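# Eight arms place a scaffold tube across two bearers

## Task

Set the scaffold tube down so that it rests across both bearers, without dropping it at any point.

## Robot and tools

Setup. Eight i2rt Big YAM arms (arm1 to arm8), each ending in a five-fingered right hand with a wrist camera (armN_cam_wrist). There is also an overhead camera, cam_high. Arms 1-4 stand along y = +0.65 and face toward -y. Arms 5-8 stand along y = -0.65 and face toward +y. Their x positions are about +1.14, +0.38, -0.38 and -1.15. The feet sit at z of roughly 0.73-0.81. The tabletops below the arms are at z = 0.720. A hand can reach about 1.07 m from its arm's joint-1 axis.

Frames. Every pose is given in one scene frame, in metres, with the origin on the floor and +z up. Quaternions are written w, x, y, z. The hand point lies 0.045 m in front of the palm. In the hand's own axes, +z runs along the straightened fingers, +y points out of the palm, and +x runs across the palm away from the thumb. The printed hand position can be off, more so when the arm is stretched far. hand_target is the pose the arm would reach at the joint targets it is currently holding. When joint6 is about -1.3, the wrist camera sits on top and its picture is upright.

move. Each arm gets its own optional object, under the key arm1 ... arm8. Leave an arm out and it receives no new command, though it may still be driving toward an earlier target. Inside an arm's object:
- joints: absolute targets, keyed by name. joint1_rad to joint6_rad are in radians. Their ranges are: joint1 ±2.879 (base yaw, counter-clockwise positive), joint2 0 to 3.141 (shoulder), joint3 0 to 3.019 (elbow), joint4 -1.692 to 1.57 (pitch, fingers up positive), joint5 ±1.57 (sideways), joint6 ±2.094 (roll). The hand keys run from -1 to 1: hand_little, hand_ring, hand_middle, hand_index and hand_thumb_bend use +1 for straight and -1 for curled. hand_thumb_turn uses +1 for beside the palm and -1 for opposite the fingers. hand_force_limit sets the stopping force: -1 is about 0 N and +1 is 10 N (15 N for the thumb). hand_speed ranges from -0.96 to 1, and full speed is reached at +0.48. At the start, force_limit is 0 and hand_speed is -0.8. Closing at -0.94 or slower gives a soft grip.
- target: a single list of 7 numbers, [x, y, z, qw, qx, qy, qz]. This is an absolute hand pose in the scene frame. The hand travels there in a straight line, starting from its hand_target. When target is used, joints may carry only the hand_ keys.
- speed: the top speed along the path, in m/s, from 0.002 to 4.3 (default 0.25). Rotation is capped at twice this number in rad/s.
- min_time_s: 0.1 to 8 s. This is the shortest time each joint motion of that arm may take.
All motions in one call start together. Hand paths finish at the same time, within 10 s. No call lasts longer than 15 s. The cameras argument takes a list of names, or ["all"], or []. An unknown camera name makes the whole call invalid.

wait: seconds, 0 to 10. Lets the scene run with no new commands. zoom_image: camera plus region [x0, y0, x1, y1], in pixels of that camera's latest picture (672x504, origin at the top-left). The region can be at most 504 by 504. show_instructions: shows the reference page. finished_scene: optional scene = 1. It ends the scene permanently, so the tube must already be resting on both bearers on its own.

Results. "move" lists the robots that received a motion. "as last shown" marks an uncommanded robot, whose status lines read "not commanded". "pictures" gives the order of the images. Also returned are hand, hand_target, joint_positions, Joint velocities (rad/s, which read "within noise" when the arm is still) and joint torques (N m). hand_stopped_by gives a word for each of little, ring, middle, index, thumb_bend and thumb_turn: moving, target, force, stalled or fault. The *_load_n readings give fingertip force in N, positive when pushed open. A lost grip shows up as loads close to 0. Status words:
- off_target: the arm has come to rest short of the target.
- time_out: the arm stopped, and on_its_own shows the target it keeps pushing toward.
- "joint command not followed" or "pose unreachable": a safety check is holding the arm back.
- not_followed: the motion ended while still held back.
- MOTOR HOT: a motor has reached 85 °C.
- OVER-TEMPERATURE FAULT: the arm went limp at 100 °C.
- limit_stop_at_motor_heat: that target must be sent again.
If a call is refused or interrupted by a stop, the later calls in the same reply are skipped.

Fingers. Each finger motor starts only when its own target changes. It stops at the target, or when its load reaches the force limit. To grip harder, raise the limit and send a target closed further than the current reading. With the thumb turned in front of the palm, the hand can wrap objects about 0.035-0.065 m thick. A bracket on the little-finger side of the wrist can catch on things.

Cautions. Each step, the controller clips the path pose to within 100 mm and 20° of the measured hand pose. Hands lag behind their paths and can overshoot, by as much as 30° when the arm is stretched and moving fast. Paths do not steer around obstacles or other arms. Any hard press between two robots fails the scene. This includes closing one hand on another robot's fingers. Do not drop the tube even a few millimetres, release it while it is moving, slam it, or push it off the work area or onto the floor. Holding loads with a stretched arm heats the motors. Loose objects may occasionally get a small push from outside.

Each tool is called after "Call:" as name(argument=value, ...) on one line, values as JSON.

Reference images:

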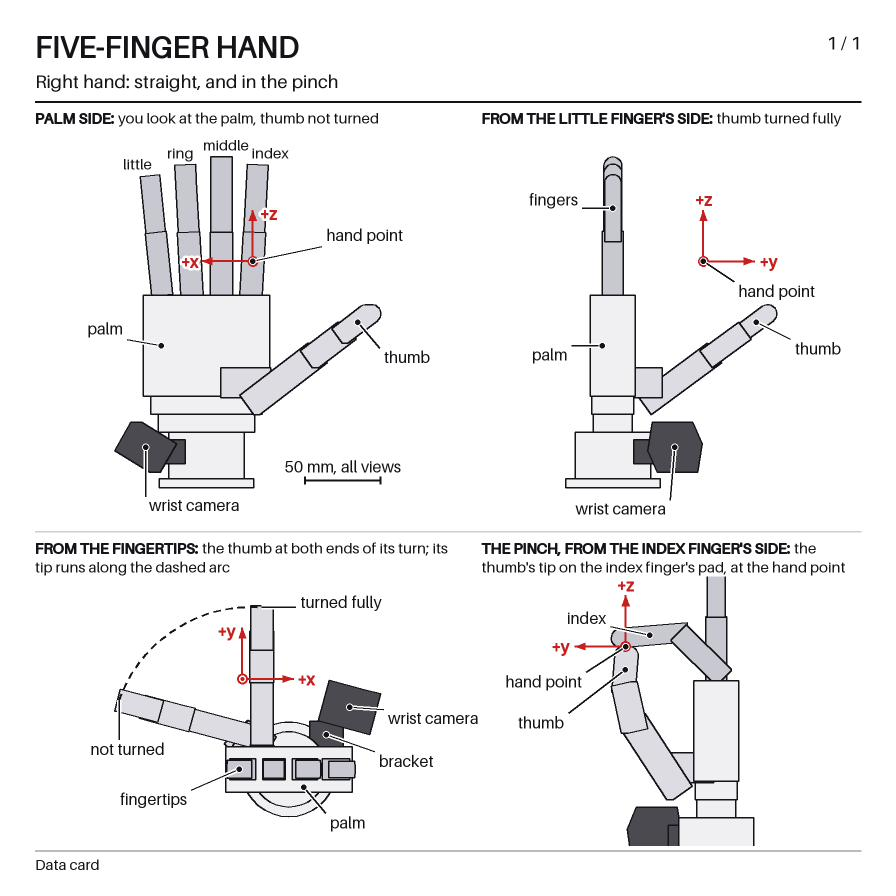

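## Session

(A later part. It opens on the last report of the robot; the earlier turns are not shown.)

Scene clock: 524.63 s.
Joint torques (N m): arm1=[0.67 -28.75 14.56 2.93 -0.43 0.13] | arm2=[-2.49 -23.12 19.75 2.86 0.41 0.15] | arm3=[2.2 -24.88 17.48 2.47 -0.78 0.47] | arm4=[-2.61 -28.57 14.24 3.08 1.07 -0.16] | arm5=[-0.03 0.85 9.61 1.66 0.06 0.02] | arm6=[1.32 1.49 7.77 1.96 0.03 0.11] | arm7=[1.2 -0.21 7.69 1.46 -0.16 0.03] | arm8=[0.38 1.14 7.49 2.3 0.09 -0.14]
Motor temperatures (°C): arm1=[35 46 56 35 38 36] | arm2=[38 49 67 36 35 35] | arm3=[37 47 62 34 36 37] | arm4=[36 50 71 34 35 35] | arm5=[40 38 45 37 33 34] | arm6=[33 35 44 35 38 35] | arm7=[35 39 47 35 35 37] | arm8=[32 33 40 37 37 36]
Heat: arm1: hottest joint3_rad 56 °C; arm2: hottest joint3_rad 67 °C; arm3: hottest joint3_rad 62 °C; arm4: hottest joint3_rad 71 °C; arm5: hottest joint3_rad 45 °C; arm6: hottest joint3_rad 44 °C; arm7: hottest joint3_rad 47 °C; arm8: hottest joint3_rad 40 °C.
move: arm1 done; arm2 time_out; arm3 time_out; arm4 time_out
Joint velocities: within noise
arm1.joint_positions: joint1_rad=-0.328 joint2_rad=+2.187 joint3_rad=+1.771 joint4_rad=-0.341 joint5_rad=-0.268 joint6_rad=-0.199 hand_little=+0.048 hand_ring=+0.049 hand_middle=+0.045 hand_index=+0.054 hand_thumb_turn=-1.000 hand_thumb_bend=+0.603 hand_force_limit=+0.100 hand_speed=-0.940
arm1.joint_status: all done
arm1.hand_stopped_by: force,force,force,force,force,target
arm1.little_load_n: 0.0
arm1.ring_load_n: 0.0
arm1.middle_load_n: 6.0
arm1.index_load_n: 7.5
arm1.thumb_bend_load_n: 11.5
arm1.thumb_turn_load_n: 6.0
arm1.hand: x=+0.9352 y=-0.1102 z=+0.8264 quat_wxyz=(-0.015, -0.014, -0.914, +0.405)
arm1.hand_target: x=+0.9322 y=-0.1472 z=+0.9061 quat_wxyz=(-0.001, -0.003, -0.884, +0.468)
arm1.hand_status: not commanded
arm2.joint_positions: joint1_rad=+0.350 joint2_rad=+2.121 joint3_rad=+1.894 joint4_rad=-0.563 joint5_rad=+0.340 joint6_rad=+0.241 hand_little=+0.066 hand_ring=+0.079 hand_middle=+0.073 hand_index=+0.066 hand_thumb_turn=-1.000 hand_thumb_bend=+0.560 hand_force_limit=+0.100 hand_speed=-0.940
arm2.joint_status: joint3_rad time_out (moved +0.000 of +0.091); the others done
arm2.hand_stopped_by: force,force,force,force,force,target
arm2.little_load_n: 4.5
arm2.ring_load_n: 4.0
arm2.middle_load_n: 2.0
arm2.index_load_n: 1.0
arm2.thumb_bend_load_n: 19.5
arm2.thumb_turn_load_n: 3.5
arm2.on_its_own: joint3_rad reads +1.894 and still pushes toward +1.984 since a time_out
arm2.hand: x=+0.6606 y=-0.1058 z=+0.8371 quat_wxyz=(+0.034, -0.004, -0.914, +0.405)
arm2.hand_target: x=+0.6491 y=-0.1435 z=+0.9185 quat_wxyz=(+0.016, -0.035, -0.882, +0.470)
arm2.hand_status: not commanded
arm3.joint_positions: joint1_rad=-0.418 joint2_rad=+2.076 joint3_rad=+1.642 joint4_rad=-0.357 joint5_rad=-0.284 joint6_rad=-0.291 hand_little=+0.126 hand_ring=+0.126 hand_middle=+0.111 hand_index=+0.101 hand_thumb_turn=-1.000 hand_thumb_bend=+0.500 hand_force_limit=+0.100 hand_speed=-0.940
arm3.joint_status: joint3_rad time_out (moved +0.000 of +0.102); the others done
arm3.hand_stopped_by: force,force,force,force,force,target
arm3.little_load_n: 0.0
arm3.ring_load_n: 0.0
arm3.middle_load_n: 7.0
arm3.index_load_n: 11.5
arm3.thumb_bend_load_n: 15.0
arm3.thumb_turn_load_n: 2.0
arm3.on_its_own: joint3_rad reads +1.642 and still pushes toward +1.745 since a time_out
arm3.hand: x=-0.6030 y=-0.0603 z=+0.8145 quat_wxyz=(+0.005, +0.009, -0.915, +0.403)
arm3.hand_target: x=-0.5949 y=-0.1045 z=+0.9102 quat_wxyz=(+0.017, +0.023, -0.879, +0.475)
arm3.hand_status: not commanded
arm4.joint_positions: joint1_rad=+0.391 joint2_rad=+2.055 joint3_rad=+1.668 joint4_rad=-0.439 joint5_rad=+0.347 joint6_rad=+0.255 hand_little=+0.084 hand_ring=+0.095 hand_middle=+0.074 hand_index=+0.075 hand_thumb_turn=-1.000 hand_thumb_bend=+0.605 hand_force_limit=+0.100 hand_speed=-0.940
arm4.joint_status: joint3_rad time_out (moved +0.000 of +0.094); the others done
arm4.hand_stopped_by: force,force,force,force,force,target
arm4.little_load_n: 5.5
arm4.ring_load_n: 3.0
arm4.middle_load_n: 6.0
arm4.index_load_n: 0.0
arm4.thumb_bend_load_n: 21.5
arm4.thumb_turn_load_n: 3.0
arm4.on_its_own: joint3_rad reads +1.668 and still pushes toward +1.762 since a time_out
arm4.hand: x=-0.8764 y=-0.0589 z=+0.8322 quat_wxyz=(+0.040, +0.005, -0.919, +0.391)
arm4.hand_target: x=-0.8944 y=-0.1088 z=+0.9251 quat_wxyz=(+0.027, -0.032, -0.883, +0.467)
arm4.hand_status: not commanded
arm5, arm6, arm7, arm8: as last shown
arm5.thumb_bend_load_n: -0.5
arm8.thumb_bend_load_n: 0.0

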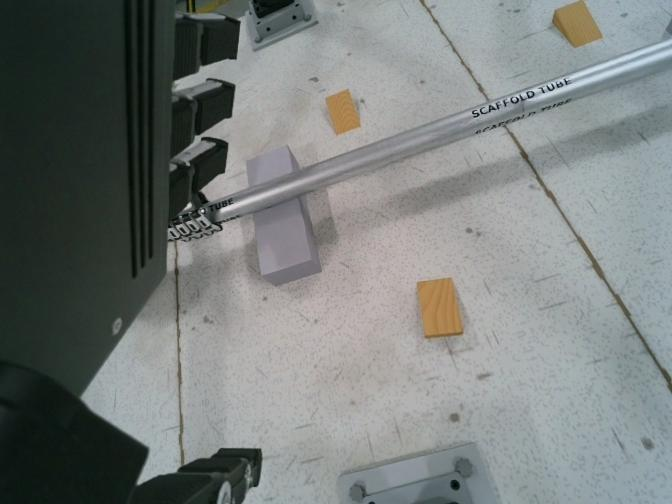

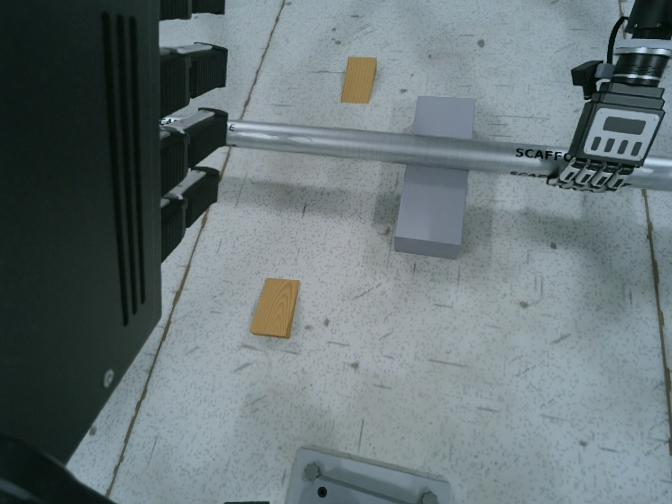

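Call:
move(arm1={"joints": {"joint2_rad": 2.156, "joint3_rad": 1.844, "joint4_rad": -0.297}, "min_time_s": 2}, arm2={"joints": {"joint2_rad": 2.096, "joint3_rad": 1.968, "joint4_rad": -0.508}, "min_time_s": 2}, arm3={"joints": {"joint2_rad": 2.0352, "joint3_rad": 1.7344, "joint4_rad": -0.318}, "min_time_s": 2}, arm4={"joints": {"joint2_rad": 2.0186, "joint3_rad": 1.749, "joint4_rad": -0.379}, "min_time_s": 2}, cameras=["arm6_cam_wrist", "arm7_cam_wrist"])

Call:
zoom_image(camera="arm7_cam_wrist", region=[360, 80, 520, 260])

Scene clock: 532.73 s.
Joint torques (N m): arm1=[0.85 -27.58 13.72 3.93 -0.43 0.1] | arm2=[-2.49 -22.65 18.22 3.85 0.41 0.16] | arm3=[2.02 -23.82 16.7 3.36 -0.79 0.44] | arm4=[-2.26 -27.11 13.44 4.25 1.06 -0.12] | arm5=[-0.15 0.97 9.72 1.55 0.07 0.04] | arm6=[0.03 2.02 8.01 2.06 -0.01 0.08] | arm7=[0.91 -0.21 7.73 1.52 -0.17 0.02] | arm8=[0.62 1.26 7.47 2.4 0.06 -0.13]
Motor temperatures (°C): arm1=[35 47 56 35 38 36] | arm2=[38 49 67 36 35 35] | arm3=[37 47 61 34 36 37] | arm4=[36 50 72 34 35 35] | arm5=[40 38 45 37 33 34] | arm6=[33 35 44 35 38 35] | arm7=[35 39 47 35 35 37] | arm8=[32 33 40 36 37 36]
Heat: arm1: hottest joint3_rad 56 °C; arm2: hottest joint3_rad 67 °C; arm3: hottest joint3_rad 61 °C; arm4: hottest joint3_rad 72 °C; arm5: hottest joint3_rad 45 °C; arm6: hottest joint3_rad 44 °C; arm7: hottest joint3_rad 47 °C; arm8: hottest joint3_rad 40 °C.
move: arm1 done; arm2 time_out; arm3 time_out; arm4 time_out
Joint velocities: within noise
arm1.joint_positions: joint1_rad=-0.328 joint2_rad=+2.188 joint3_rad=+1.771 joint4_rad=-0.341 joint5_rad=-0.268 joint6_rad=-0.199 hand_little=+0.048 hand_ring=+0.049 hand_middle=+0.045 hand_index=+0.054 hand_thumb_turn=-1.000 hand_thumb_bend=+0.603 hand_force_limit=+0.100 hand_speed=-0.940
arm1.joint_status: all done
arm1.hand_stopped_by: force,force,force,force,force,target
arm1.little_load_n: 0.0
arm1.ring_load_n: 0.0
arm1.middle_load_n: 5.5
arm1.index_load_n: 7.0
arm1.thumb_bend_load_n: 11.5
arm1.thumb_turn_load_n: 5.5
arm1.hand: x=+0.9352 y=-0.1101 z=+0.8258 quat_wxyz=(-0.015, -0.014, -0.914, +0.405)
arm1.hand_target: x=+0.9319 y=-0.1479 z=+0.8954 quat_wxyz=(-0.001, -0.003, -0.883, +0.468)
arm1.hand_status: not commanded
arm2.joint_positions: joint1_rad=+0.350 joint2_rad=+2.122 joint3_rad=+1.894 joint4_rad=-0.563 joint5_rad=+0.340 joint6_rad=+0.239 hand_little=+0.066 hand_ring=+0.079 hand_middle=+0.073 hand_index=+0.066 hand_thumb_turn=-1.000 hand_thumb_bend=+0.560 hand_force_limit=+0.100 hand_speed=-0.940
arm2.joint_status: joint4_rad time_out (moved +0.000 of +0.055); the others done
arm2.hand_stopped_by: force,force,force,force,force,target
arm2.little_load_n: 4.5
arm2.ring_load_n: 4.0
arm2.middle_load_n: 1.5
arm2.index_load_n: 1.0
arm2.thumb_bend_load_n: 19.0
arm2.thumb_turn_load_n: 3.5
arm2.on_its_own: joint4_rad reads -0.563 and still pushes toward -0.508 since a time_out
arm2.hand: x=+0.6605 y=-0.1058 z=+0.8365 quat_wxyz=(+0.035, -0.003, -0.914, +0.404)
arm2.hand_target: x=+0.6494 y=-0.1444 z=+0.9078 quat_wxyz=(+0.017, -0.035, -0.882, +0.470)
arm2.hand_status: not commanded
arm3.joint_positions: joint1_rad=-0.418 joint2_rad=+2.077 joint3_rad=+1.642 joint4_rad=-0.356 joint5_rad=-0.284 joint6_rad=-0.289 hand_little=+0.126 hand_ring=+0.126 hand_middle=+0.111 hand_index=+0.101 hand_thumb_turn=-1.000 hand_thumb_bend=+0.500 hand_force_limit=+0.100 hand_speed=-0.940
arm3.joint_status: joint3_rad time_out (moved +0.000 of +0.092); the others done
arm3.hand_stopped_by: force,force,force,force,force,target
arm3.little_load_n: 0.0
arm3.ring_load_n: 0.0
arm3.middle_load_n: 7.0
arm3.index_load_n: 11.0
arm3.thumb_bend_load_n: 15.5
arm3.thumb_turn_load_n: 2.0
arm3.on_its_own: joint3_rad reads +1.642 and still pushes toward +1.734 since a time_out
arm3.hand: x=-0.6030 y=-0.0606 z=+0.8139 quat_wxyz=(+0.005, +0.008, -0.915, +0.403)
arm3.hand_target: x=-0.5955 y=-0.1058 z=+0.8988 quat_wxyz=(+0.017, +0.023, -0.879, +0.475)
arm3.hand_status: not commanded
arm4.joint_positions: joint1_rad=+0.391 joint2_rad=+2.056 joint3_rad=+1.668 joint4_rad=-0.438 joint5_rad=+0.347 joint6_rad=+0.254 hand_little=+0.084 hand_ring=+0.095 hand_middle=+0.074 hand_index=+0.075 hand_thumb_turn=-1.000 hand_thumb_bend=+0.605 hand_force_limit=+0.100 hand_speed=-0.940
arm4.joint_status: joint4_rad time_out (moved +0.002 of +0.060); the others done
arm4.hand_stopped_by: force,force,force,force,force,target
arm4.little_load_n: 5.5
arm4.ring_load_n: 3.5
arm4.middle_load_n: 5.5
arm4.index_load_n: 0.0
arm4.thumb_bend_load_n: 21.5
arm4.thumb_turn_load_n: 2.5
arm4.on_its_own: joint4_rad reads -0.438 and still pushes toward -0.379 since a time_out
arm4.hand: x=-0.8764 y=-0.0592 z=+0.8316 quat_wxyz=(+0.041, +0.006, -0.919, +0.392)
arm4.hand_target: x=-0.8940 y=-0.1100 z=+0.9130 quat_wxyz=(+0.027, -0.031, -0.883, +0.467)
arm4.hand_status: not commanded
arm5, arm6, arm7, arm8: as last shown
arm5.thumb_bend_load_n: 0.0
arm8.thumb_bend_load_n: -0.5

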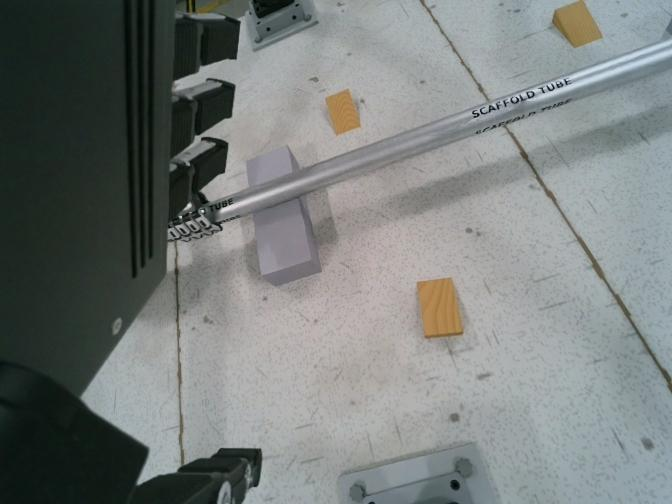

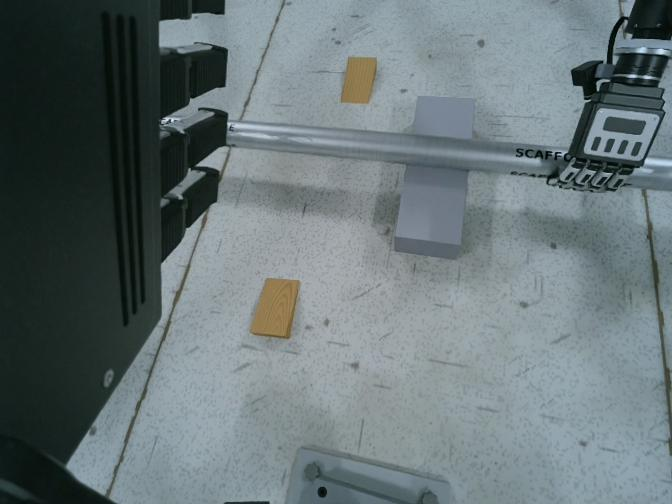

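Scaled by 2.800.

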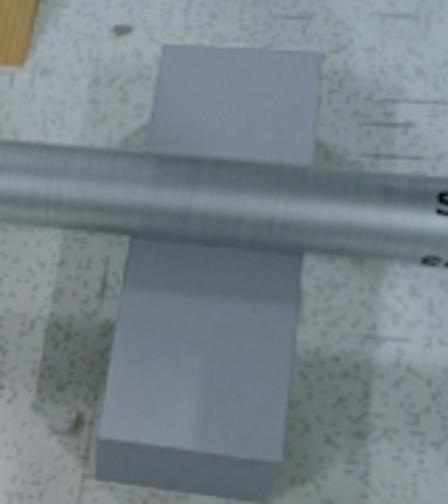

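Call:
move(cameras=["arm2_cam_wrist", "arm3_cam_wrist", "arm7_cam_wrist", "arm6_cam_wrist"])

Call:
zoom_image(camera="arm7_cam_wrist", region=[380, 120, 500, 210])

Call:
zoom_image(camera="arm6_cam_wrist", region=[230, 140, 340, 230])

Scene clock: 543.37 s.
Joint torques (N m): arm1=[0.67 -27.34 13.71 3.88 -0.42 0.11] | arm2=[-2.49 -22.65 18.22 3.86 0.41 0.16] | arm3=[2.32 -24 16.73 3.37 -0.77 0.5] | arm4=[-2.61 -27.11 13.39 4.11 1.07 -0.14] | arm5=[-0.32 0.67 9.62 1.48 0.06 0.03] | arm6=[1.2 1.44 7.84 2.37 0.06 0.06] | arm7=[1.67 0.44 7.57 1.48 -0.18 0.04] | arm8=[0.91 0.97 7.49 2.37 0.03 -0.11]
Motor temperatures (°C): arm1=[35 47 56 35 38 36] | arm2=[38 49 67 36 35 35] | arm3=[37 47 60 34 36 37] | arm4=[36 48 72 34 34 35] | arm5=[40 38 45 37 33 34] | arm6=[33 35 44 35 38 35] | arm7=[35 39 47 35 35 37] | arm8=[32 33 40 36 37 36]
Heat: arm1: hottest joint3_rad 56 °C; arm2: hottest joint3_rad 67 °C; arm3: hottest joint3_rad 60 °C; arm4: hottest joint3_rad 72 °C; arm5: hottest joint3_rad 45 °C; arm6: hottest joint3_rad 44 °C; arm7: hottest joint3_rad 47 °C; arm8: hottest joint3_rad 40 °C.
Joint velocities: within noise
arm1.joint_positions: joint1_rad=-0.328 joint2_rad=+2.188 joint3_rad=+1.771 joint4_rad=-0.341 joint5_rad=-0.268 joint6_rad=-0.199 hand_little=+0.048 hand_ring=+0.049 hand_middle=+0.045 hand_index=+0.054 hand_thumb_turn=-1.000 hand_thumb_bend=+0.603 hand_force_limit=+0.100 hand_speed=-0.940
arm1.joint_status: all done
arm1.hand_stopped_by: force,force,force,force,force,target
arm1.little_load_n: -0.5
arm1.ring_load_n: 0.0
arm1.middle_load_n: 6.0
arm1.index_load_n: 7.5
arm1.thumb_bend_load_n: 11.5
arm1.thumb_turn_load_n: 5.5
arm1.hand: x=+0.9352 y=-0.1101 z=+0.8258 quat_wxyz=(-0.015, -0.014, -0.914, +0.405) (m; scene frame)
arm1.hand_target: x=+0.9319 y=-0.1479 z=+0.8954 quat_wxyz=(-0.001, -0.003, -0.883, +0.468) (m; scene frame)
arm1.hand_status: not commanded
arm2.joint_positions: joint1_rad=+0.350 joint2_rad=+2.122 joint3_rad=+1.894 joint4_rad=-0.563 joint5_rad=+0.340 joint6_rad=+0.239 hand_little=+0.066 hand_ring=+0.079 hand_middle=+0.073 hand_index=+0.066 hand_thumb_turn=-1.000 hand_thumb_bend=+0.560 hand_force_limit=+0.100 hand_speed=-0.940
arm2.joint_status: joint4_rad time_out (moved +0.000 of +0.055); the others done
arm2.hand_stopped_by: force,force,force,force,force,target
arm2.little_load_n: 4.5
arm2.ring_load_n: 4.0
arm2.middle_load_n: 1.5
arm2.index_load_n: 1.0
arm2.thumb_bend_load_n: 19.5
arm2.thumb_turn_load_n: 4.0
arm2.on_its_own: joint4_rad reads -0.563 and still pushes toward -0.508 since a time_out
arm2.hand: x=+0.6605 y=-0.1058 z=+0.8365 quat_wxyz=(+0.035, -0.003, -0.914, +0.404) (m; scene frame)
arm2.hand_target: x=+0.6494 y=-0.1444 z=+0.9078 quat_wxyz=(+0.017, -0.035, -0.882, +0.470) (m; scene frame)
arm2.hand_status: not commanded
arm3.joint_positions: joint1_rad=-0.418 joint2_rad=+2.077 joint3_rad=+1.642 joint4_rad=-0.356 joint5_rad=-0.284 joint6_rad=-0.289 hand_little=+0.126 hand_ring=+0.126 hand_middle=+0.111 hand_index=+0.101 hand_thumb_turn=-1.000 hand_thumb_bend=+0.500 hand_force_limit=+0.100 hand_speed=-0.940
arm3.joint_status: joint3_rad time_out (moved +0.000 of +0.092); the others done
arm3.hand_stopped_by: force,force,force,force,force,target
arm3.little_load_n: 0.0
arm3.ring_load_n: 0.5
arm3.middle_load_n: 7.0
arm3.index_load_n: 11.5
arm3.thumb_bend_load_n: 15.5
arm3.thumb_turn_load_n: 1.5
arm3.on_its_own: joint3_rad reads +1.642 and still pushes toward +1.734 since a time_out
arm3.hand: x=-0.6030 y=-0.0606 z=+0.8139 quat_wxyz=(+0.005, +0.008, -0.915, +0.403) (m; scene frame)
arm3.hand_target: x=-0.5955 y=-0.1058 z=+0.8988 quat_wxyz=(+0.017, +0.023, -0.879, +0.475) (m; scene frame)
arm3.hand_status: not commanded
arm4.joint_positions: joint1_rad=+0.391 joint2_rad=+2.056 joint3_rad=+1.668 joint4_rad=-0.438 joint5_rad=+0.347 joint6_rad=+0.254 hand_little=+0.084 hand_ring=+0.095 hand_middle=+0.074 hand_index=+0.075 hand_thumb_turn=-1.000 hand_thumb_bend=+0.605 hand_force_limit=+0.100 hand_speed=-0.940
arm4.joint_status: joint4_rad time_out (moved +0.002 of +0.060); the others done
arm4.hand_stopped_by: force,force,force,force,force,target
arm4.little_load_n: 5.5
arm4.ring_load_n: 3.0
arm4.middle_load_n: 5.5
arm4.index_load_n: 0.0
arm4.thumb_bend_load_n: 21.5
arm4.thumb_turn_load_n: 3.0
arm4.on_its_own: joint4_rad reads -0.438 and still pushes toward -0.379 since a time_out
arm4.hand: x=-0.8764 y=-0.0592 z=+0.8316 quat_wxyz=(+0.041, +0.006, -0.919, +0.392) (m; scene frame)
arm4.hand_target: x=-0.8940 y=-0.1100 z=+0.9130 quat_wxyz=(+0.027, -0.031, -0.883, +0.467) (m; scene frame)
arm4.hand_status: not commanded
arm5.joint_positions: joint1_rad=+0.416 joint2_rad=+0.614 joint3_rad=+1.325 joint4_rad=-1.393 joint5_rad=+0.268 joint6_rad=-1.221 hand_little=+1.000 hand_ring=+1.000 hand_middle=+1.000 hand_index=+1.000 hand_thumb_turn=+1.000 hand_thumb_bend=+1.000 hand_force_limit=+0.000 hand_speed=-0.800
arm5.joint_status: not commanded
arm5.hand_stopped_by: target,target,target,target,target,target
arm5.little_load_n: 0.0
arm5.ring_load_n: 0.0
arm5.middle_load_n: 0.0
arm5.index_load_n: 0.0
arm5.thumb_bend_load_n: 0.0
arm5.thumb_turn_load_n: 0.0
arm5.hand: x=-1.1474 y=-0.4366 z=+1.2142 quat_wxyz=(-0.356, +0.639, +0.627, +0.269) (m; scene frame)
arm5.hand_target: x=-1.1472 y=-0.4369 z=+1.2241 quat_wxyz=(-0.366, +0.637, +0.622, +0.273) (m; scene frame)
arm5.hand_status: not commanded
arm6.joint_positions: joint1_rad=-0.320 joint2_rad=+0.642 joint3_rad=+1.438 joint4_rad=-1.379 joint5_rad=-0.202 joint6_rad=-1.074 hand_little=+1.000 hand_ring=+1.000 hand_middle=+1.000 hand_index=+1.000 hand_thumb_turn=+1.000 hand_thumb_bend=+1.000 hand_force_limit=+0.000 hand_speed=-0.800
arm6.joint_status: not commanded
arm6.hand_stopped_by: target,target,target,target,target,target
arm6.little_load_n: 0.0
arm6.ring_load_n: 0.0
arm6.middle_load_n: 0.0
arm6.index_load_n: -0.5
arm6.thumb_bend_load_n: 0.0
arm6.thumb_turn_load_n: 0.0
arm6.hand: x=-0.3198 y=-0.4433 z=+1.2250 quat_wxyz=(-0.422, +0.789, +0.379, +0.236) (m; scene frame)
arm6.hand_target: x=-0.3202 y=-0.4444 z=+1.2328 quat_wxyz=(-0.428, +0.785, +0.378, +0.241) (m; scene frame)
arm6.hand_status: not commanded
arm7.joint_positions: joint1_rad=+0.107 joint2_rad=+0.617 joint3_rad=+1.327 joint4_rad=-1.407 joint5_rad=-0.191 joint6_rad=-1.323 hand_little=+1.000 hand_ring=+1.000 hand_middle=+1.000 hand_index=+1.000 hand_thumb_turn=+1.000 hand_thumb_bend=+1.000 hand_force_limit=+0.000 hand_speed=-0.800
arm7.joint_status: not commanded
arm7.hand_stopped_by: target,target,target,target,target,target
arm7.little_load_n: 0.0
arm7.ring_load_n: 0.0
arm7.middle_load_n: 0.0
arm7.index_load_n: 0.0
arm7.thumb_bend_load_n: 0.0
arm7.thumb_turn_load_n: 0.0
arm7.hand: x=+0.3786 y=-0.4257 z=+1.2011 quat_wxyz=(-0.391, +0.670, +0.605, +0.182) (m; scene frame)
arm7.hand_target: x=+0.3786 y=-0.4251 z=+1.2113 quat_wxyz=(-0.399, +0.665, +0.602, +0.189) (m; scene frame)
arm7.hand_status: not commanded
arm8.joint_positions: joint1_rad=+0.250 joint2_rad=+0.614 joint3_rad=+1.437 joint4_rad=-1.429 joint5_rad=-0.161 joint6_rad=-1.429 hand_little=+1.000 hand_ring=+1.000 hand_middle=+1.000 hand_index=+1.000 hand_thumb_turn=+1.000 hand_thumb_bend=+1.000 hand_force_limit=+0.000 hand_speed=-0.800
arm8.joint_status: not commanded
arm8.hand_stopped_by: target,target,target,target,target,target
arm8.little_load_n: 0.0
arm8.ring_load_n: 0.0
arm8.middle_load_n: 0.0
arm8.index_load_n: 0.5
arm8.thumb_bend_load_n: 0.0
arm8.thumb_turn_load_n: 0.0
arm8.hand: x=+1.1066 y=-0.4290 z=+1.2434 quat_wxyz=(-0.419, +0.562, +0.685, +0.199) (m; scene frame)
arm8.hand_target: x=+1.1068 y=-0.4298 z=+1.2514 quat_wxyz=(-0.426, +0.558, +0.682, +0.205) (m; scene frame)
arm8.hand_status: not commanded
pictures: arm2_cam_wrist, arm3_cam_wrist, arm6_cam_wrist, arm7_cam_wrist

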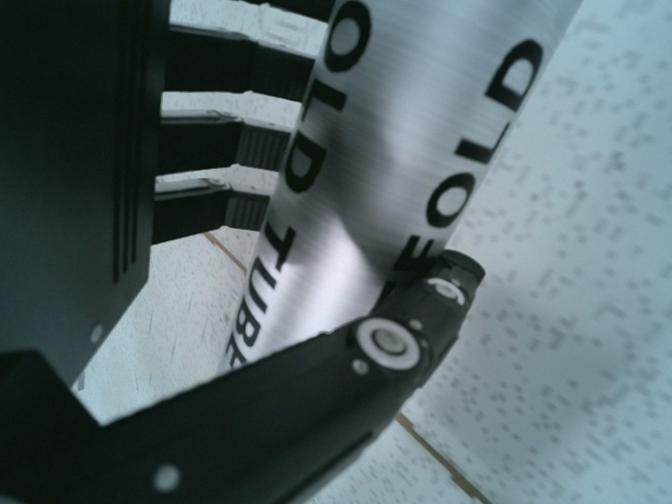

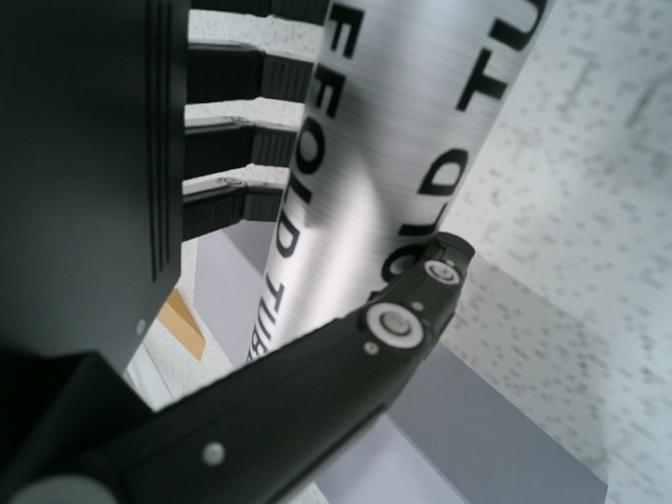

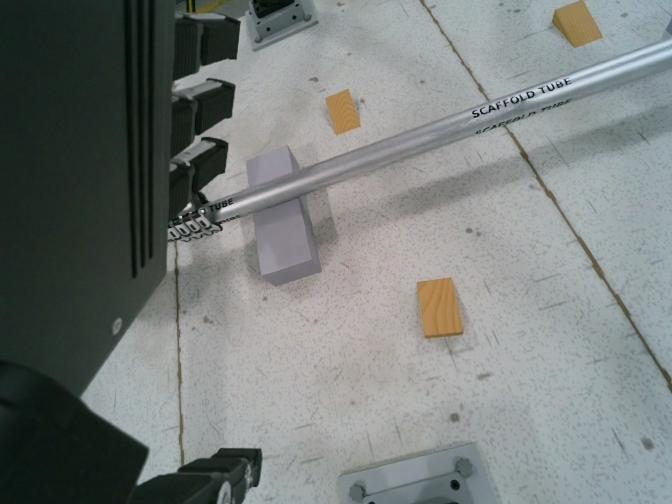

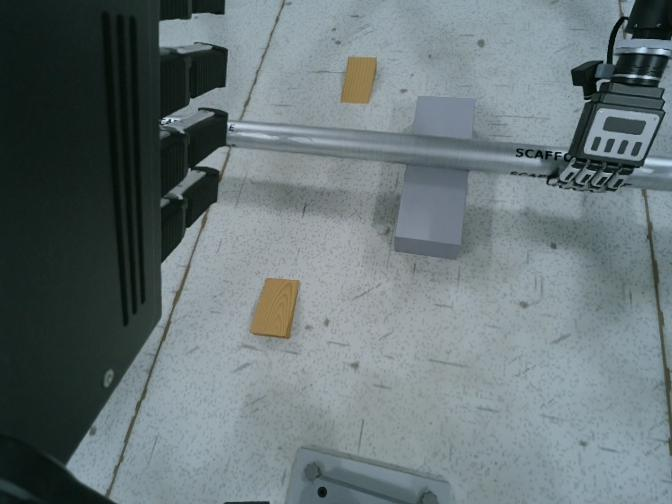

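Scaled by 4.200.

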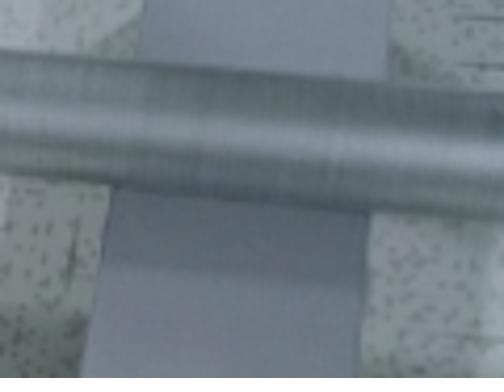

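Scaled by 4.582.

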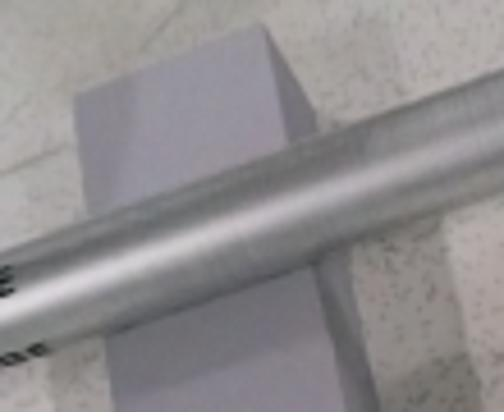

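Call:
move(arm1={"joints": {"joint2_rad": 2.170, "joint3_rad": 1.830, "joint4_rad": -0.335}, "min_time_s": 2}, arm2={"joints": {"joint2_rad": 2.108, "joint3_rad": 1.952, "joint4_rad": -0.555}, "min_time_s": 2}, arm3={"joints": {"joint2_rad": 2.049, "joint3_rad": 1.720, "joint4_rad": -0.360}, "min_time_s": 2}, arm4={"joints": {"joint2_rad": 2.032, "joint3_rad": 1.734, "joint4_rad": -0.427}, "min_time_s": 2}, cameras=["arm7_cam_wrist"])

Call:
zoom_image(camera="arm7_cam_wrist", region=[380, 120, 500, 210])

Scene clock: 553.17 s.
Joint torques (N m): arm1=[1.14 -26.46 12.66 2.39 -0.4 0.11] | arm2=[-2.49 -21.71 16.75 1.87 0.41 0.16] | arm3=[1.9 -22.48 15.56 1.73 -0.8 0.46] | arm4=[-3.08 -26.87 12.38 1.73 1.05 -0.06] | arm5=[-0.21 0.91 9.77 1.59 0.08 -0.01] | arm6=[1.26 1.44 7.92 2.26 0.08 0.07] | arm7=[1.08 -0.38 7.58 1.48 -0.18 0.01] | arm8=[0.56 1.08 7.56 2.32 0.03 -0.13]
Motor temperatures (°C): arm1=[35 47 56 35 38 36] | arm2=[38 49 66 36 35 35] | arm3=[37 48 60 34 36 37] | arm4=[36 48 72 34 34 35] | arm5=[40 38 45 37 33 34] | arm6=[33 35 44 35 38 35] | arm7=[35 39 47 35 35 37] | arm8=[32 33 40 36 37 36]
Heat: arm1: hottest joint3_rad 56 °C; arm2: hottest joint3_rad 66 °C; arm3: hottest joint3_rad 60 °C; arm4: hottest joint3_rad 72 °C; arm5: hottest joint3_rad 45 °C; arm6: hottest joint3_rad 44 °C; arm7: hottest joint3_rad 47 °C; arm8: hottest joint3_rad 40 °C.
move: arm1 done; arm2 done; arm3 done; arm4 done
Joint velocities: within noise
arm1.joint_positions: joint1_rad=-0.328 joint2_rad=+2.189 joint3_rad=+1.771 joint4_rad=-0.341 joint5_rad=-0.268 joint6_rad=-0.197 hand_little=+0.048 hand_ring=+0.049 hand_middle=+0.045 hand_index=+0.054 hand_thumb_turn=-1.000 hand_thumb_bend=+0.603 hand_force_limit=+0.100 hand_speed=-0.940
arm1.joint_status: all done
arm1.hand_stopped_by: force,force,force,force,force,target
arm1.little_load_n: 0.0
arm1.ring_load_n: 0.0
arm1.middle_load_n: 5.5
arm1.index_load_n: 7.0
arm1.thumb_bend_load_n: 11.5
arm1.thumb_turn_load_n: 5.5
arm1.hand: x=+0.9354 y=-0.1100 z=+0.8250 quat_wxyz=(-0.015, -0.015, -0.914, +0.404)
arm1.hand_target: x=+0.9363 y=-0.1353 z=+0.8706 quat_wxyz=(-0.011, -0.008, -0.897, +0.441)
arm1.hand_status: not commanded
arm2.joint_positions: joint1_rad=+0.350 joint2_rad=+2.123 joint3_rad=+1.894 joint4_rad=-0.563 joint5_rad=+0.340 joint6_rad=+0.239 hand_little=+0.066 hand_ring=+0.079 hand_middle=+0.073 hand_index=+0.066 hand_thumb_turn=-1.000 hand_thumb_bend=+0.560 hand_force_limit=+0.100 hand_speed=-0.940
arm2.joint_status: all done
arm2.hand_stopped_by: force,force,force,force,force,target
arm2.little_load_n: 4.5
arm2.ring_load_n: 3.5
arm2.middle_load_n: 1.5
arm2.index_load_n: 0.5
arm2.thumb_bend_load_n: 19.5
arm2.thumb_turn_load_n: 3.5
arm2.hand: x=+0.6605 y=-0.1058 z=+0.8356 quat_wxyz=(+0.035, -0.003, -0.914, +0.404)
arm2.hand_target: x=+0.6449 y=-0.1316 z=+0.8805 quat_wxyz=(+0.029, -0.028, -0.898, +0.439)
arm2.hand_status: not commanded
arm3.joint_positions: joint1_rad=-0.418 joint2_rad=+2.078 joint3_rad=+1.642 joint4_rad=-0.356 joint5_rad=-0.284 joint6_rad=-0.288 hand_little=+0.126 hand_ring=+0.126 hand_middle=+0.111 hand_index=+0.101 hand_thumb_turn=-1.000 hand_thumb_bend=+0.500 hand_force_limit=+0.100 hand_speed=-0.940
arm3.joint_status: all done
arm3.hand_stopped_by: force,force,force,force,force,target
arm3.little_load_n: 0.0
arm3.ring_load_n: -0.5
arm3.middle_load_n: 7.0
arm3.index_load_n: 11.0
arm3.thumb_bend_load_n: 15.0
arm3.thumb_turn_load_n: 1.5
arm3.hand: x=-0.6029 y=-0.0606 z=+0.8133 quat_wxyz=(+0.005, +0.007, -0.915, +0.402)
arm3.hand_target: x=-0.5907 y=-0.0933 z=+0.8740 quat_wxyz=(+0.005, +0.017, -0.895, +0.447)
arm3.hand_status: not commanded
arm4.joint_positions: joint1_rad=+0.391 joint2_rad=+2.057 joint3_rad=+1.668 joint4_rad=-0.438 joint5_rad=+0.347 joint6_rad=+0.254 hand_little=+0.084 hand_ring=+0.095 hand_middle=+0.074 hand_index=+0.075 hand_thumb_turn=-1.000 hand_thumb_bend=+0.605 hand_force_limit=+0.100 hand_speed=-0.940
arm4.joint_status: all done
arm4.hand_stopped_by: force,force,force,force,force,target
arm4.little_load_n: 5.5
arm4.ring_load_n: 3.0
arm4.middle_load_n: 5.0
arm4.index_load_n: 0.0
arm4.thumb_bend_load_n: 21.5
arm4.thumb_turn_load_n: 2.5
arm4.hand: x=-0.8765 y=-0.0591 z=+0.8310 quat_wxyz=(+0.041, +0.006, -0.919, +0.391)
arm4.hand_target: x=-0.8994 y=-0.0959 z=+0.8862 quat_wxyz=(+0.040, -0.024, -0.899, +0.435)
arm4.hand_status: not commanded
arm5, arm6, arm7, arm8: as last shown
arm6.little_load_n: -0.5
arm6.index_load_n: 0.0
arm8.index_load_n: 0.0

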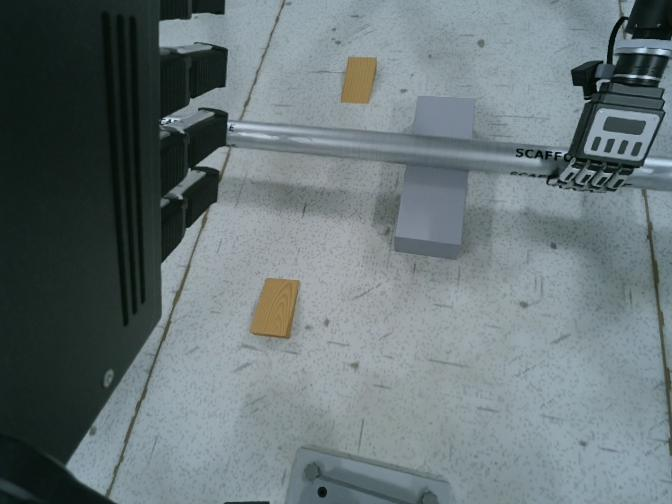

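Scaled by 4.200.

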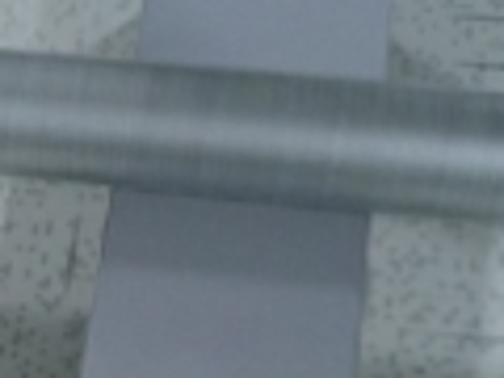

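Call:
move(arm1={"joints": {"joint2_rad": 2.175, "joint3_rad": 1.805}, "min_time_s": 1.5}, arm2={"joints": {"joint2_rad": 2.113, "joint3_rad": 1.927}, "min_time_s": 1.5}, arm3={"joints": {"joint2_rad": 2.056, "joint3_rad": 1.692}, "min_time_s": 1.5}, arm4={"joints": {"joint2_rad": 2.038, "joint3_rad": 1.708}, "min_time_s": 1.5}, cameras=["arm7_cam_wrist"])

Call:
zoom_image(camera="arm7_cam_wrist", region=[380, 120, 500, 210])

Scene clock: 561.70 s.
Joint torques (N m): arm1=[0.91 -25.58 10.71 2.24 -0.41 0.08] | arm2=[-2.49 -21.36 14.42 1.88 0.41 0.16] | arm3=[2.55 -22.18 13.08 1.58 -0.82 0.47] | arm4=[-2.02 -26.23 10.4 1.76 1.11 -0.06] | arm5=[0.09 0.85 9.62 1.58 0.07 0.03] | arm6=[0.09 2.26 7.9 2.24 0.02 0.04] | arm7=[1.44 -0.26 7.58 1.46 -0.13 0] | arm8=[0.67 1.03 7.39 2.36 0.04 -0.13]
Motor temperatures (°C): arm1=[35 46 55 35 38 36] | arm2=[38 49 65 36 35 35] | arm3=[37 48 59 34 36 37] | arm4=[36 48 71 34 34 35] | arm5=[40 38 45 37 33 34] | arm6=[33 35 44 35 38 35] | arm7=[35 39 47 35 35 37] | arm8=[32 33 40 36 37 36]
Heat: arm1: hottest joint3_rad 55 °C; arm2: hottest joint3_rad 65 °C; arm3: hottest joint3_rad 59 °C; arm4: hottest joint3_rad 71 °C; arm5: hottest joint3_rad 45 °C; arm6: hottest joint3_rad 44 °C; arm7: hottest joint3_rad 47 °C; arm8: hottest joint3_rad 40 °C.
move: arm1 done; arm2 done; arm3 done; arm4 done
Joint velocities: within noise
arm1.joint_positions: joint1_rad=-0.328 joint2_rad=+2.189 joint3_rad=+1.771 joint4_rad=-0.341 joint5_rad=-0.268 joint6_rad=-0.197 hand_little=+0.048 hand_ring=+0.049 hand_middle=+0.045 hand_index=+0.054 hand_thumb_turn=-1.000 hand_thumb_bend=+0.603 hand_force_limit=+0.100 hand_speed=-0.940
arm1.joint_status: all done
arm1.hand_stopped_by: force,force,force,force,force,target
arm1.little_load_n: 0.0
arm1.ring_load_n: 0.0
arm1.middle_load_n: 5.5
arm1.index_load_n: 7.0
arm1.thumb_bend_load_n: 11.0
arm1.thumb_turn_load_n: 5.0
arm1.hand: x=+0.9354 y=-0.1099 z=+0.8247 quat_wxyz=(-0.015, -0.015, -0.914, +0.404)
arm1.hand_target: x=+0.9393 y=-0.1266 z=+0.8540 quat_wxyz=(-0.015, -0.010, -0.904, +0.428)
arm1.hand_status: not commanded
arm2.joint_positions: joint1_rad=+0.350 joint2_rad=+2.124 joint3_rad=+1.894 joint4_rad=-0.563 joint5_rad=+0.340 joint6_rad=+0.239 hand_little=+0.066 hand_ring=+0.079 hand_middle=+0.073 hand_index=+0.066 hand_thumb_turn=-1.000 hand_thumb_bend=+0.560 hand_force_limit=+0.100 hand_speed=-0.940
arm2.joint_status: all done
arm2.hand_stopped_by: force,force,force,force,force,target
arm2.little_load_n: 4.5
arm2.ring_load_n: 3.5
arm2.middle_load_n: 1.5
arm2.index_load_n: 1.0
arm2.thumb_bend_load_n: 19.5
arm2.thumb_turn_load_n: 4.0
arm2.hand: x=+0.6605 y=-0.1057 z=+0.8350 quat_wxyz=(+0.035, -0.003, -0.914, +0.403)
arm2.hand_target: x=+0.6426 y=-0.1249 z=+0.8627 quat_wxyz=(+0.034, -0.026, -0.904, +0.426)
arm2.hand_status: not commanded
arm3.joint_positions: joint1_rad=-0.418 joint2_rad=+2.078 joint3_rad=+1.642 joint4_rad=-0.356 joint5_rad=-0.284 joint6_rad=-0.288 hand_little=+0.126 hand_ring=+0.126 hand_middle=+0.111 hand_index=+0.101 hand_thumb_turn=-1.000 hand_thumb_bend=+0.500 hand_force_limit=+0.100 hand_speed=-0.940
arm3.joint_status: all done
arm3.hand_stopped_by: force,force,force,force,force,target
arm3.little_load_n: 0.0
arm3.ring_load_n: 0.0
arm3.middle_load_n: 7.0
arm3.index_load_n: 11.0
arm3.thumb_bend_load_n: 15.5
arm3.thumb_turn_load_n: 1.5
arm3.hand: x=-0.6029 y=-0.0606 z=+0.8131 quat_wxyz=(+0.005, +0.007, -0.915, +0.402)
arm3.hand_target: x=-0.5873 y=-0.0842 z=+0.8544 quat_wxyz=(-0.001, +0.014, -0.902, +0.432)
arm3.hand_status: not commanded
arm4.joint_positions: joint1_rad=+0.391 joint2_rad=+2.057 joint3_rad=+1.668 joint4_rad=-0.438 joint5_rad=+0.347 joint6_rad=+0.254 hand_little=+0.084 hand_ring=+0.095 hand_middle=+0.074 hand_index=+0.075 hand_thumb_turn=-1.000 hand_thumb_bend=+0.605 hand_force_limit=+0.100 hand_speed=-0.940
arm4.joint_status: all done
arm4.hand_stopped_by: force,force,force,force,force,target
arm4.little_load_n: 5.0
arm4.ring_load_n: 3.0
arm4.middle_load_n: 5.5
arm4.index_load_n: 0.0
arm4.thumb_bend_load_n: 22.0
arm4.thumb_turn_load_n: 2.5
arm4.hand: x=-0.8765 y=-0.0591 z=+0.8307 quat_wxyz=(+0.041, +0.006, -0.919, +0.391)
arm4.hand_target: x=-0.9027 y=-0.0875 z=+0.8678 quat_wxyz=(+0.045, -0.022, -0.905, +0.422)
arm4.hand_status: not commanded
arm5, arm6, arm7, arm8: as last shown
arm6.little_load_n: 0.0

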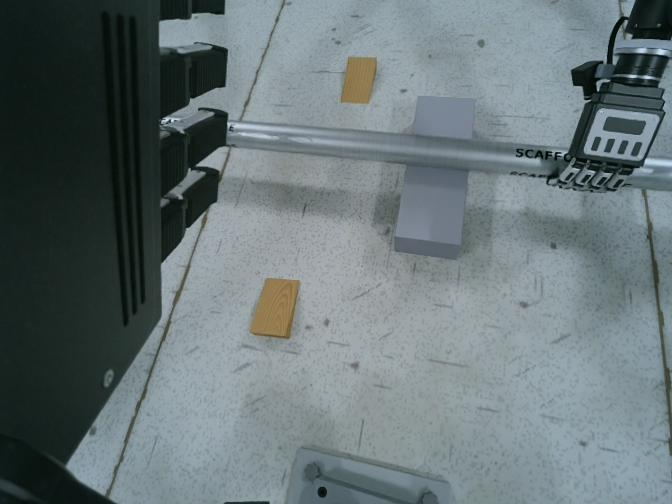

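Scaled by 4.200.

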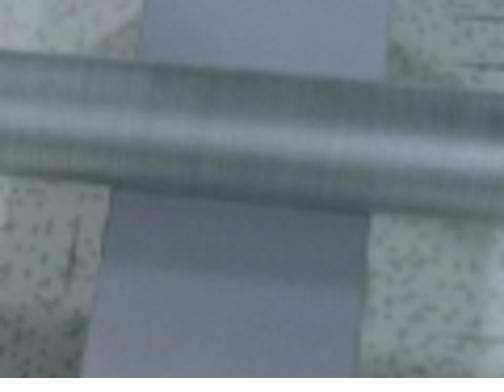

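Call:
move(arm1={"joints": {"joint1_rad": -0.325, "joint2_rad": 2.181, "joint3_rad": 1.785}, "min_time_s": 1.5}, arm2={"joints": {"joint1_rad": 0.340, "joint2_rad": 2.118, "joint3_rad": 1.907}, "min_time_s": 1.5}, arm3={"joints": {"joint1_rad": -0.408, "joint2_rad": 2.068, "joint3_rad": 1.660, "joint5_rad": -0.290, "joint6_rad": -0.275}, "min_time_s": 1.5}, arm4={"joints": {"joint1_rad": 0.374, "joint2_rad": 2.048, "joint3_rad": 1.684, "joint5_rad": 0.354}, "min_time_s": 1.5}, cameras=["arm6_cam_wrist", "arm7_cam_wrist"])

Scene clock: 567.07 s.
Joint torques (N m): arm1=[0.26 -25.23 9.16 2.26 -0.42 0.1] | arm2=[-1.26 -20.95 12.79 1.87 0.41 0.16] | arm3=[1.26 -21.77 10.66 1.73 -0.51 0.27] | arm4=[-0.97 -25.7 8.8 1.77 0.7 -0.14] | arm5=[-0.38 0.79 9.61 1.61 0.05 0.02] | arm6=[0.56 1.32 7.91 2.07 0.01 0.08] | arm7=[1.03 -0.15 7.54 1.44 -0.14 0.02] | arm8=[0.73 1.26 7.34 2.43 0.01 -0.09]
Motor temperatures (°C): arm1=[35 46 55 35 38 36] | arm2=[38 50 64 36 35 35] | arm3=[37 48 59 34 36 37] | arm4=[36 49 70 34 34 35] | arm5=[40 38 45 37 33 34] | arm6=[33 35 44 35 38 35] | arm7=[35 39 47 35 35 37] | arm8=[32 33 40 36 37 36]
Heat: arm1: hottest joint3_rad 55 °C; arm2: hottest joint3_rad 64 °C; arm3: hottest joint3_rad 59 °C; arm4: hottest joint3_rad 70 °C; arm5: hottest joint3_rad 45 °C; arm6: hottest joint3_rad 44 °C; arm7: hottest joint3_rad 47 °C; arm8: hottest joint3_rad 40 °C.
move: arm1 done; arm2 done; arm3 done; arm4 done
Joint velocities: within noise
arm1.joint_positions: joint1_rad=-0.328 joint2_rad=+2.190 joint3_rad=+1.771 joint4_rad=-0.341 joint5_rad=-0.268 joint6_rad=-0.196 hand_little=+0.048 hand_ring=+0.049 hand_middle=+0.045 hand_index=+0.054 hand_thumb_turn=-1.000 hand_thumb_bend=+0.603 hand_force_limit=+0.100 hand_speed=-0.940
arm1.joint_status: all done
arm1.hand_stopped_by: force,force,force,force,force,target
arm1.little_load_n: 0.0
arm1.ring_load_n: 0.0
arm1.middle_load_n: 5.5
arm1.index_load_n: 7.0
arm1.thumb_bend_load_n: 11.5
arm1.thumb_turn_load_n: 5.0
arm1.hand: x=+0.9355 y=-0.1099 z=+0.8244 quat_wxyz=(-0.016, -0.016, -0.914, +0.404)
arm1.hand_target: x=+0.9372 y=-0.1180 z=+0.8394 quat_wxyz=(-0.017, -0.016, -0.909, +0.417)
arm1.hand_status: not commanded
arm2.joint_positions: joint1_rad=+0.350 joint2_rad=+2.124 joint3_rad=+1.891 joint4_rad=-0.563 joint5_rad=+0.340 joint6_rad=+0.239 hand_little=+0.066 hand_ring=+0.079 hand_middle=+0.073 hand_index=+0.066 hand_thumb_turn=-1.000 hand_thumb_bend=+0.560 hand_force_limit=+0.100 hand_speed=-0.940
arm2.joint_status: all done
arm2.hand_stopped_by: force,force,force,force,force,target
arm2.little_load_n: 5.0
arm2.ring_load_n: 4.0
arm2.middle_load_n: 1.5
arm2.index_load_n: 1.0
arm2.thumb_bend_load_n: 18.5
arm2.thumb_turn_load_n: 3.5
arm2.hand: x=+0.6602 y=-0.1049 z=+0.8336 quat_wxyz=(+0.035, -0.003, -0.915, +0.402)
arm2.hand_target: x=+0.6538 y=-0.1147 z=+0.8482 quat_wxyz=(+0.034, -0.016, -0.909, +0.416)
arm2.hand_status: not commanded
arm3.joint_positions: joint1_rad=-0.418 joint2_rad=+2.079 joint3_rad=+1.642 joint4_rad=-0.356 joint5_rad=-0.284 joint6_rad=-0.288 hand_little=+0.126 hand_ring=+0.126 hand_middle=+0.111 hand_index=+0.101 hand_thumb_turn=-1.000 hand_thumb_bend=+0.500 hand_force_limit=+0.100 hand_speed=-0.940
arm3.joint_status: all done
arm3.hand_stopped_by: force,force,force,force,force,target
arm3.little_load_n: -0.5
arm3.ring_load_n: 0.0
arm3.middle_load_n: 6.5
arm3.index_load_n: 11.0
arm3.thumb_bend_load_n: 15.5
arm3.thumb_turn_load_n: 1.5
arm3.hand: x=-0.6029 y=-0.0605 z=+0.8125 quat_wxyz=(+0.005, +0.007, -0.916, +0.402)
arm3.hand_target: x=-0.5963 y=-0.0691 z=+0.8287 quat_wxyz=(+0.001, +0.009, -0.911, +0.413)
arm3.hand_status: not commanded
arm4.joint_positions: joint1_rad=+0.391 joint2_rad=+2.057 joint3_rad=+1.666 joint4_rad=-0.438 joint5_rad=+0.344 joint6_rad=+0.252 hand_little=+0.084 hand_ring=+0.095 hand_middle=+0.074 hand_index=+0.075 hand_thumb_turn=-1.000 hand_thumb_bend=+0.605 hand_force_limit=+0.100 hand_speed=-0.940
arm4.joint_status: all done
arm4.hand_stopped_by: force,force,force,force,force,target
arm4.little_load_n: 4.5
arm4.ring_load_n: 3.0
arm4.middle_load_n: 5.5
arm4.index_load_n: 0.0
arm4.thumb_bend_load_n: 21.5
arm4.thumb_turn_load_n: 3.0
arm4.hand: x=-0.8762 y=-0.0583 z=+0.8296 quat_wxyz=(+0.040, +0.007, -0.920, +0.390)
arm4.hand_target: x=-0.8866 y=-0.0723 z=+0.8473 quat_wxyz=(+0.042, -0.005, -0.913, +0.407)
arm4.hand_status: not commanded
arm5, arm6, arm7, arm8: as last shown
arm8.middle_load_n: -0.5

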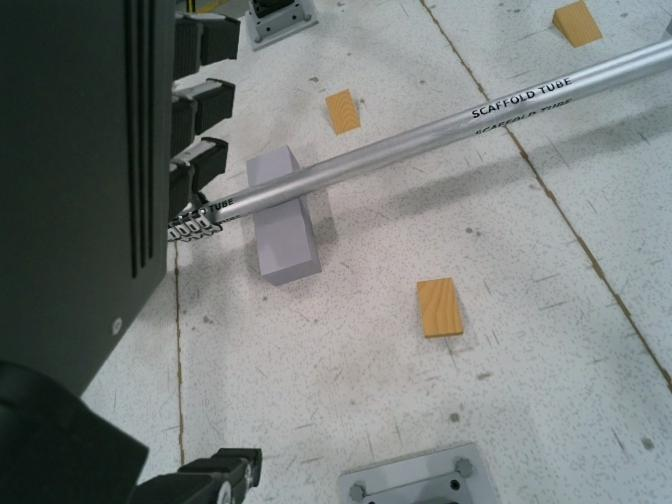

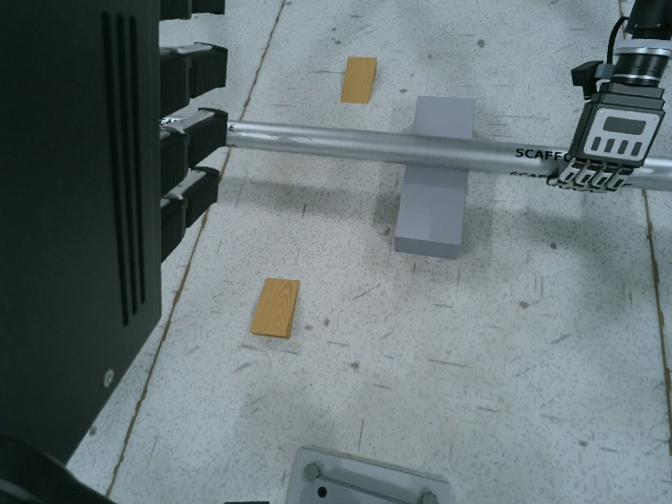

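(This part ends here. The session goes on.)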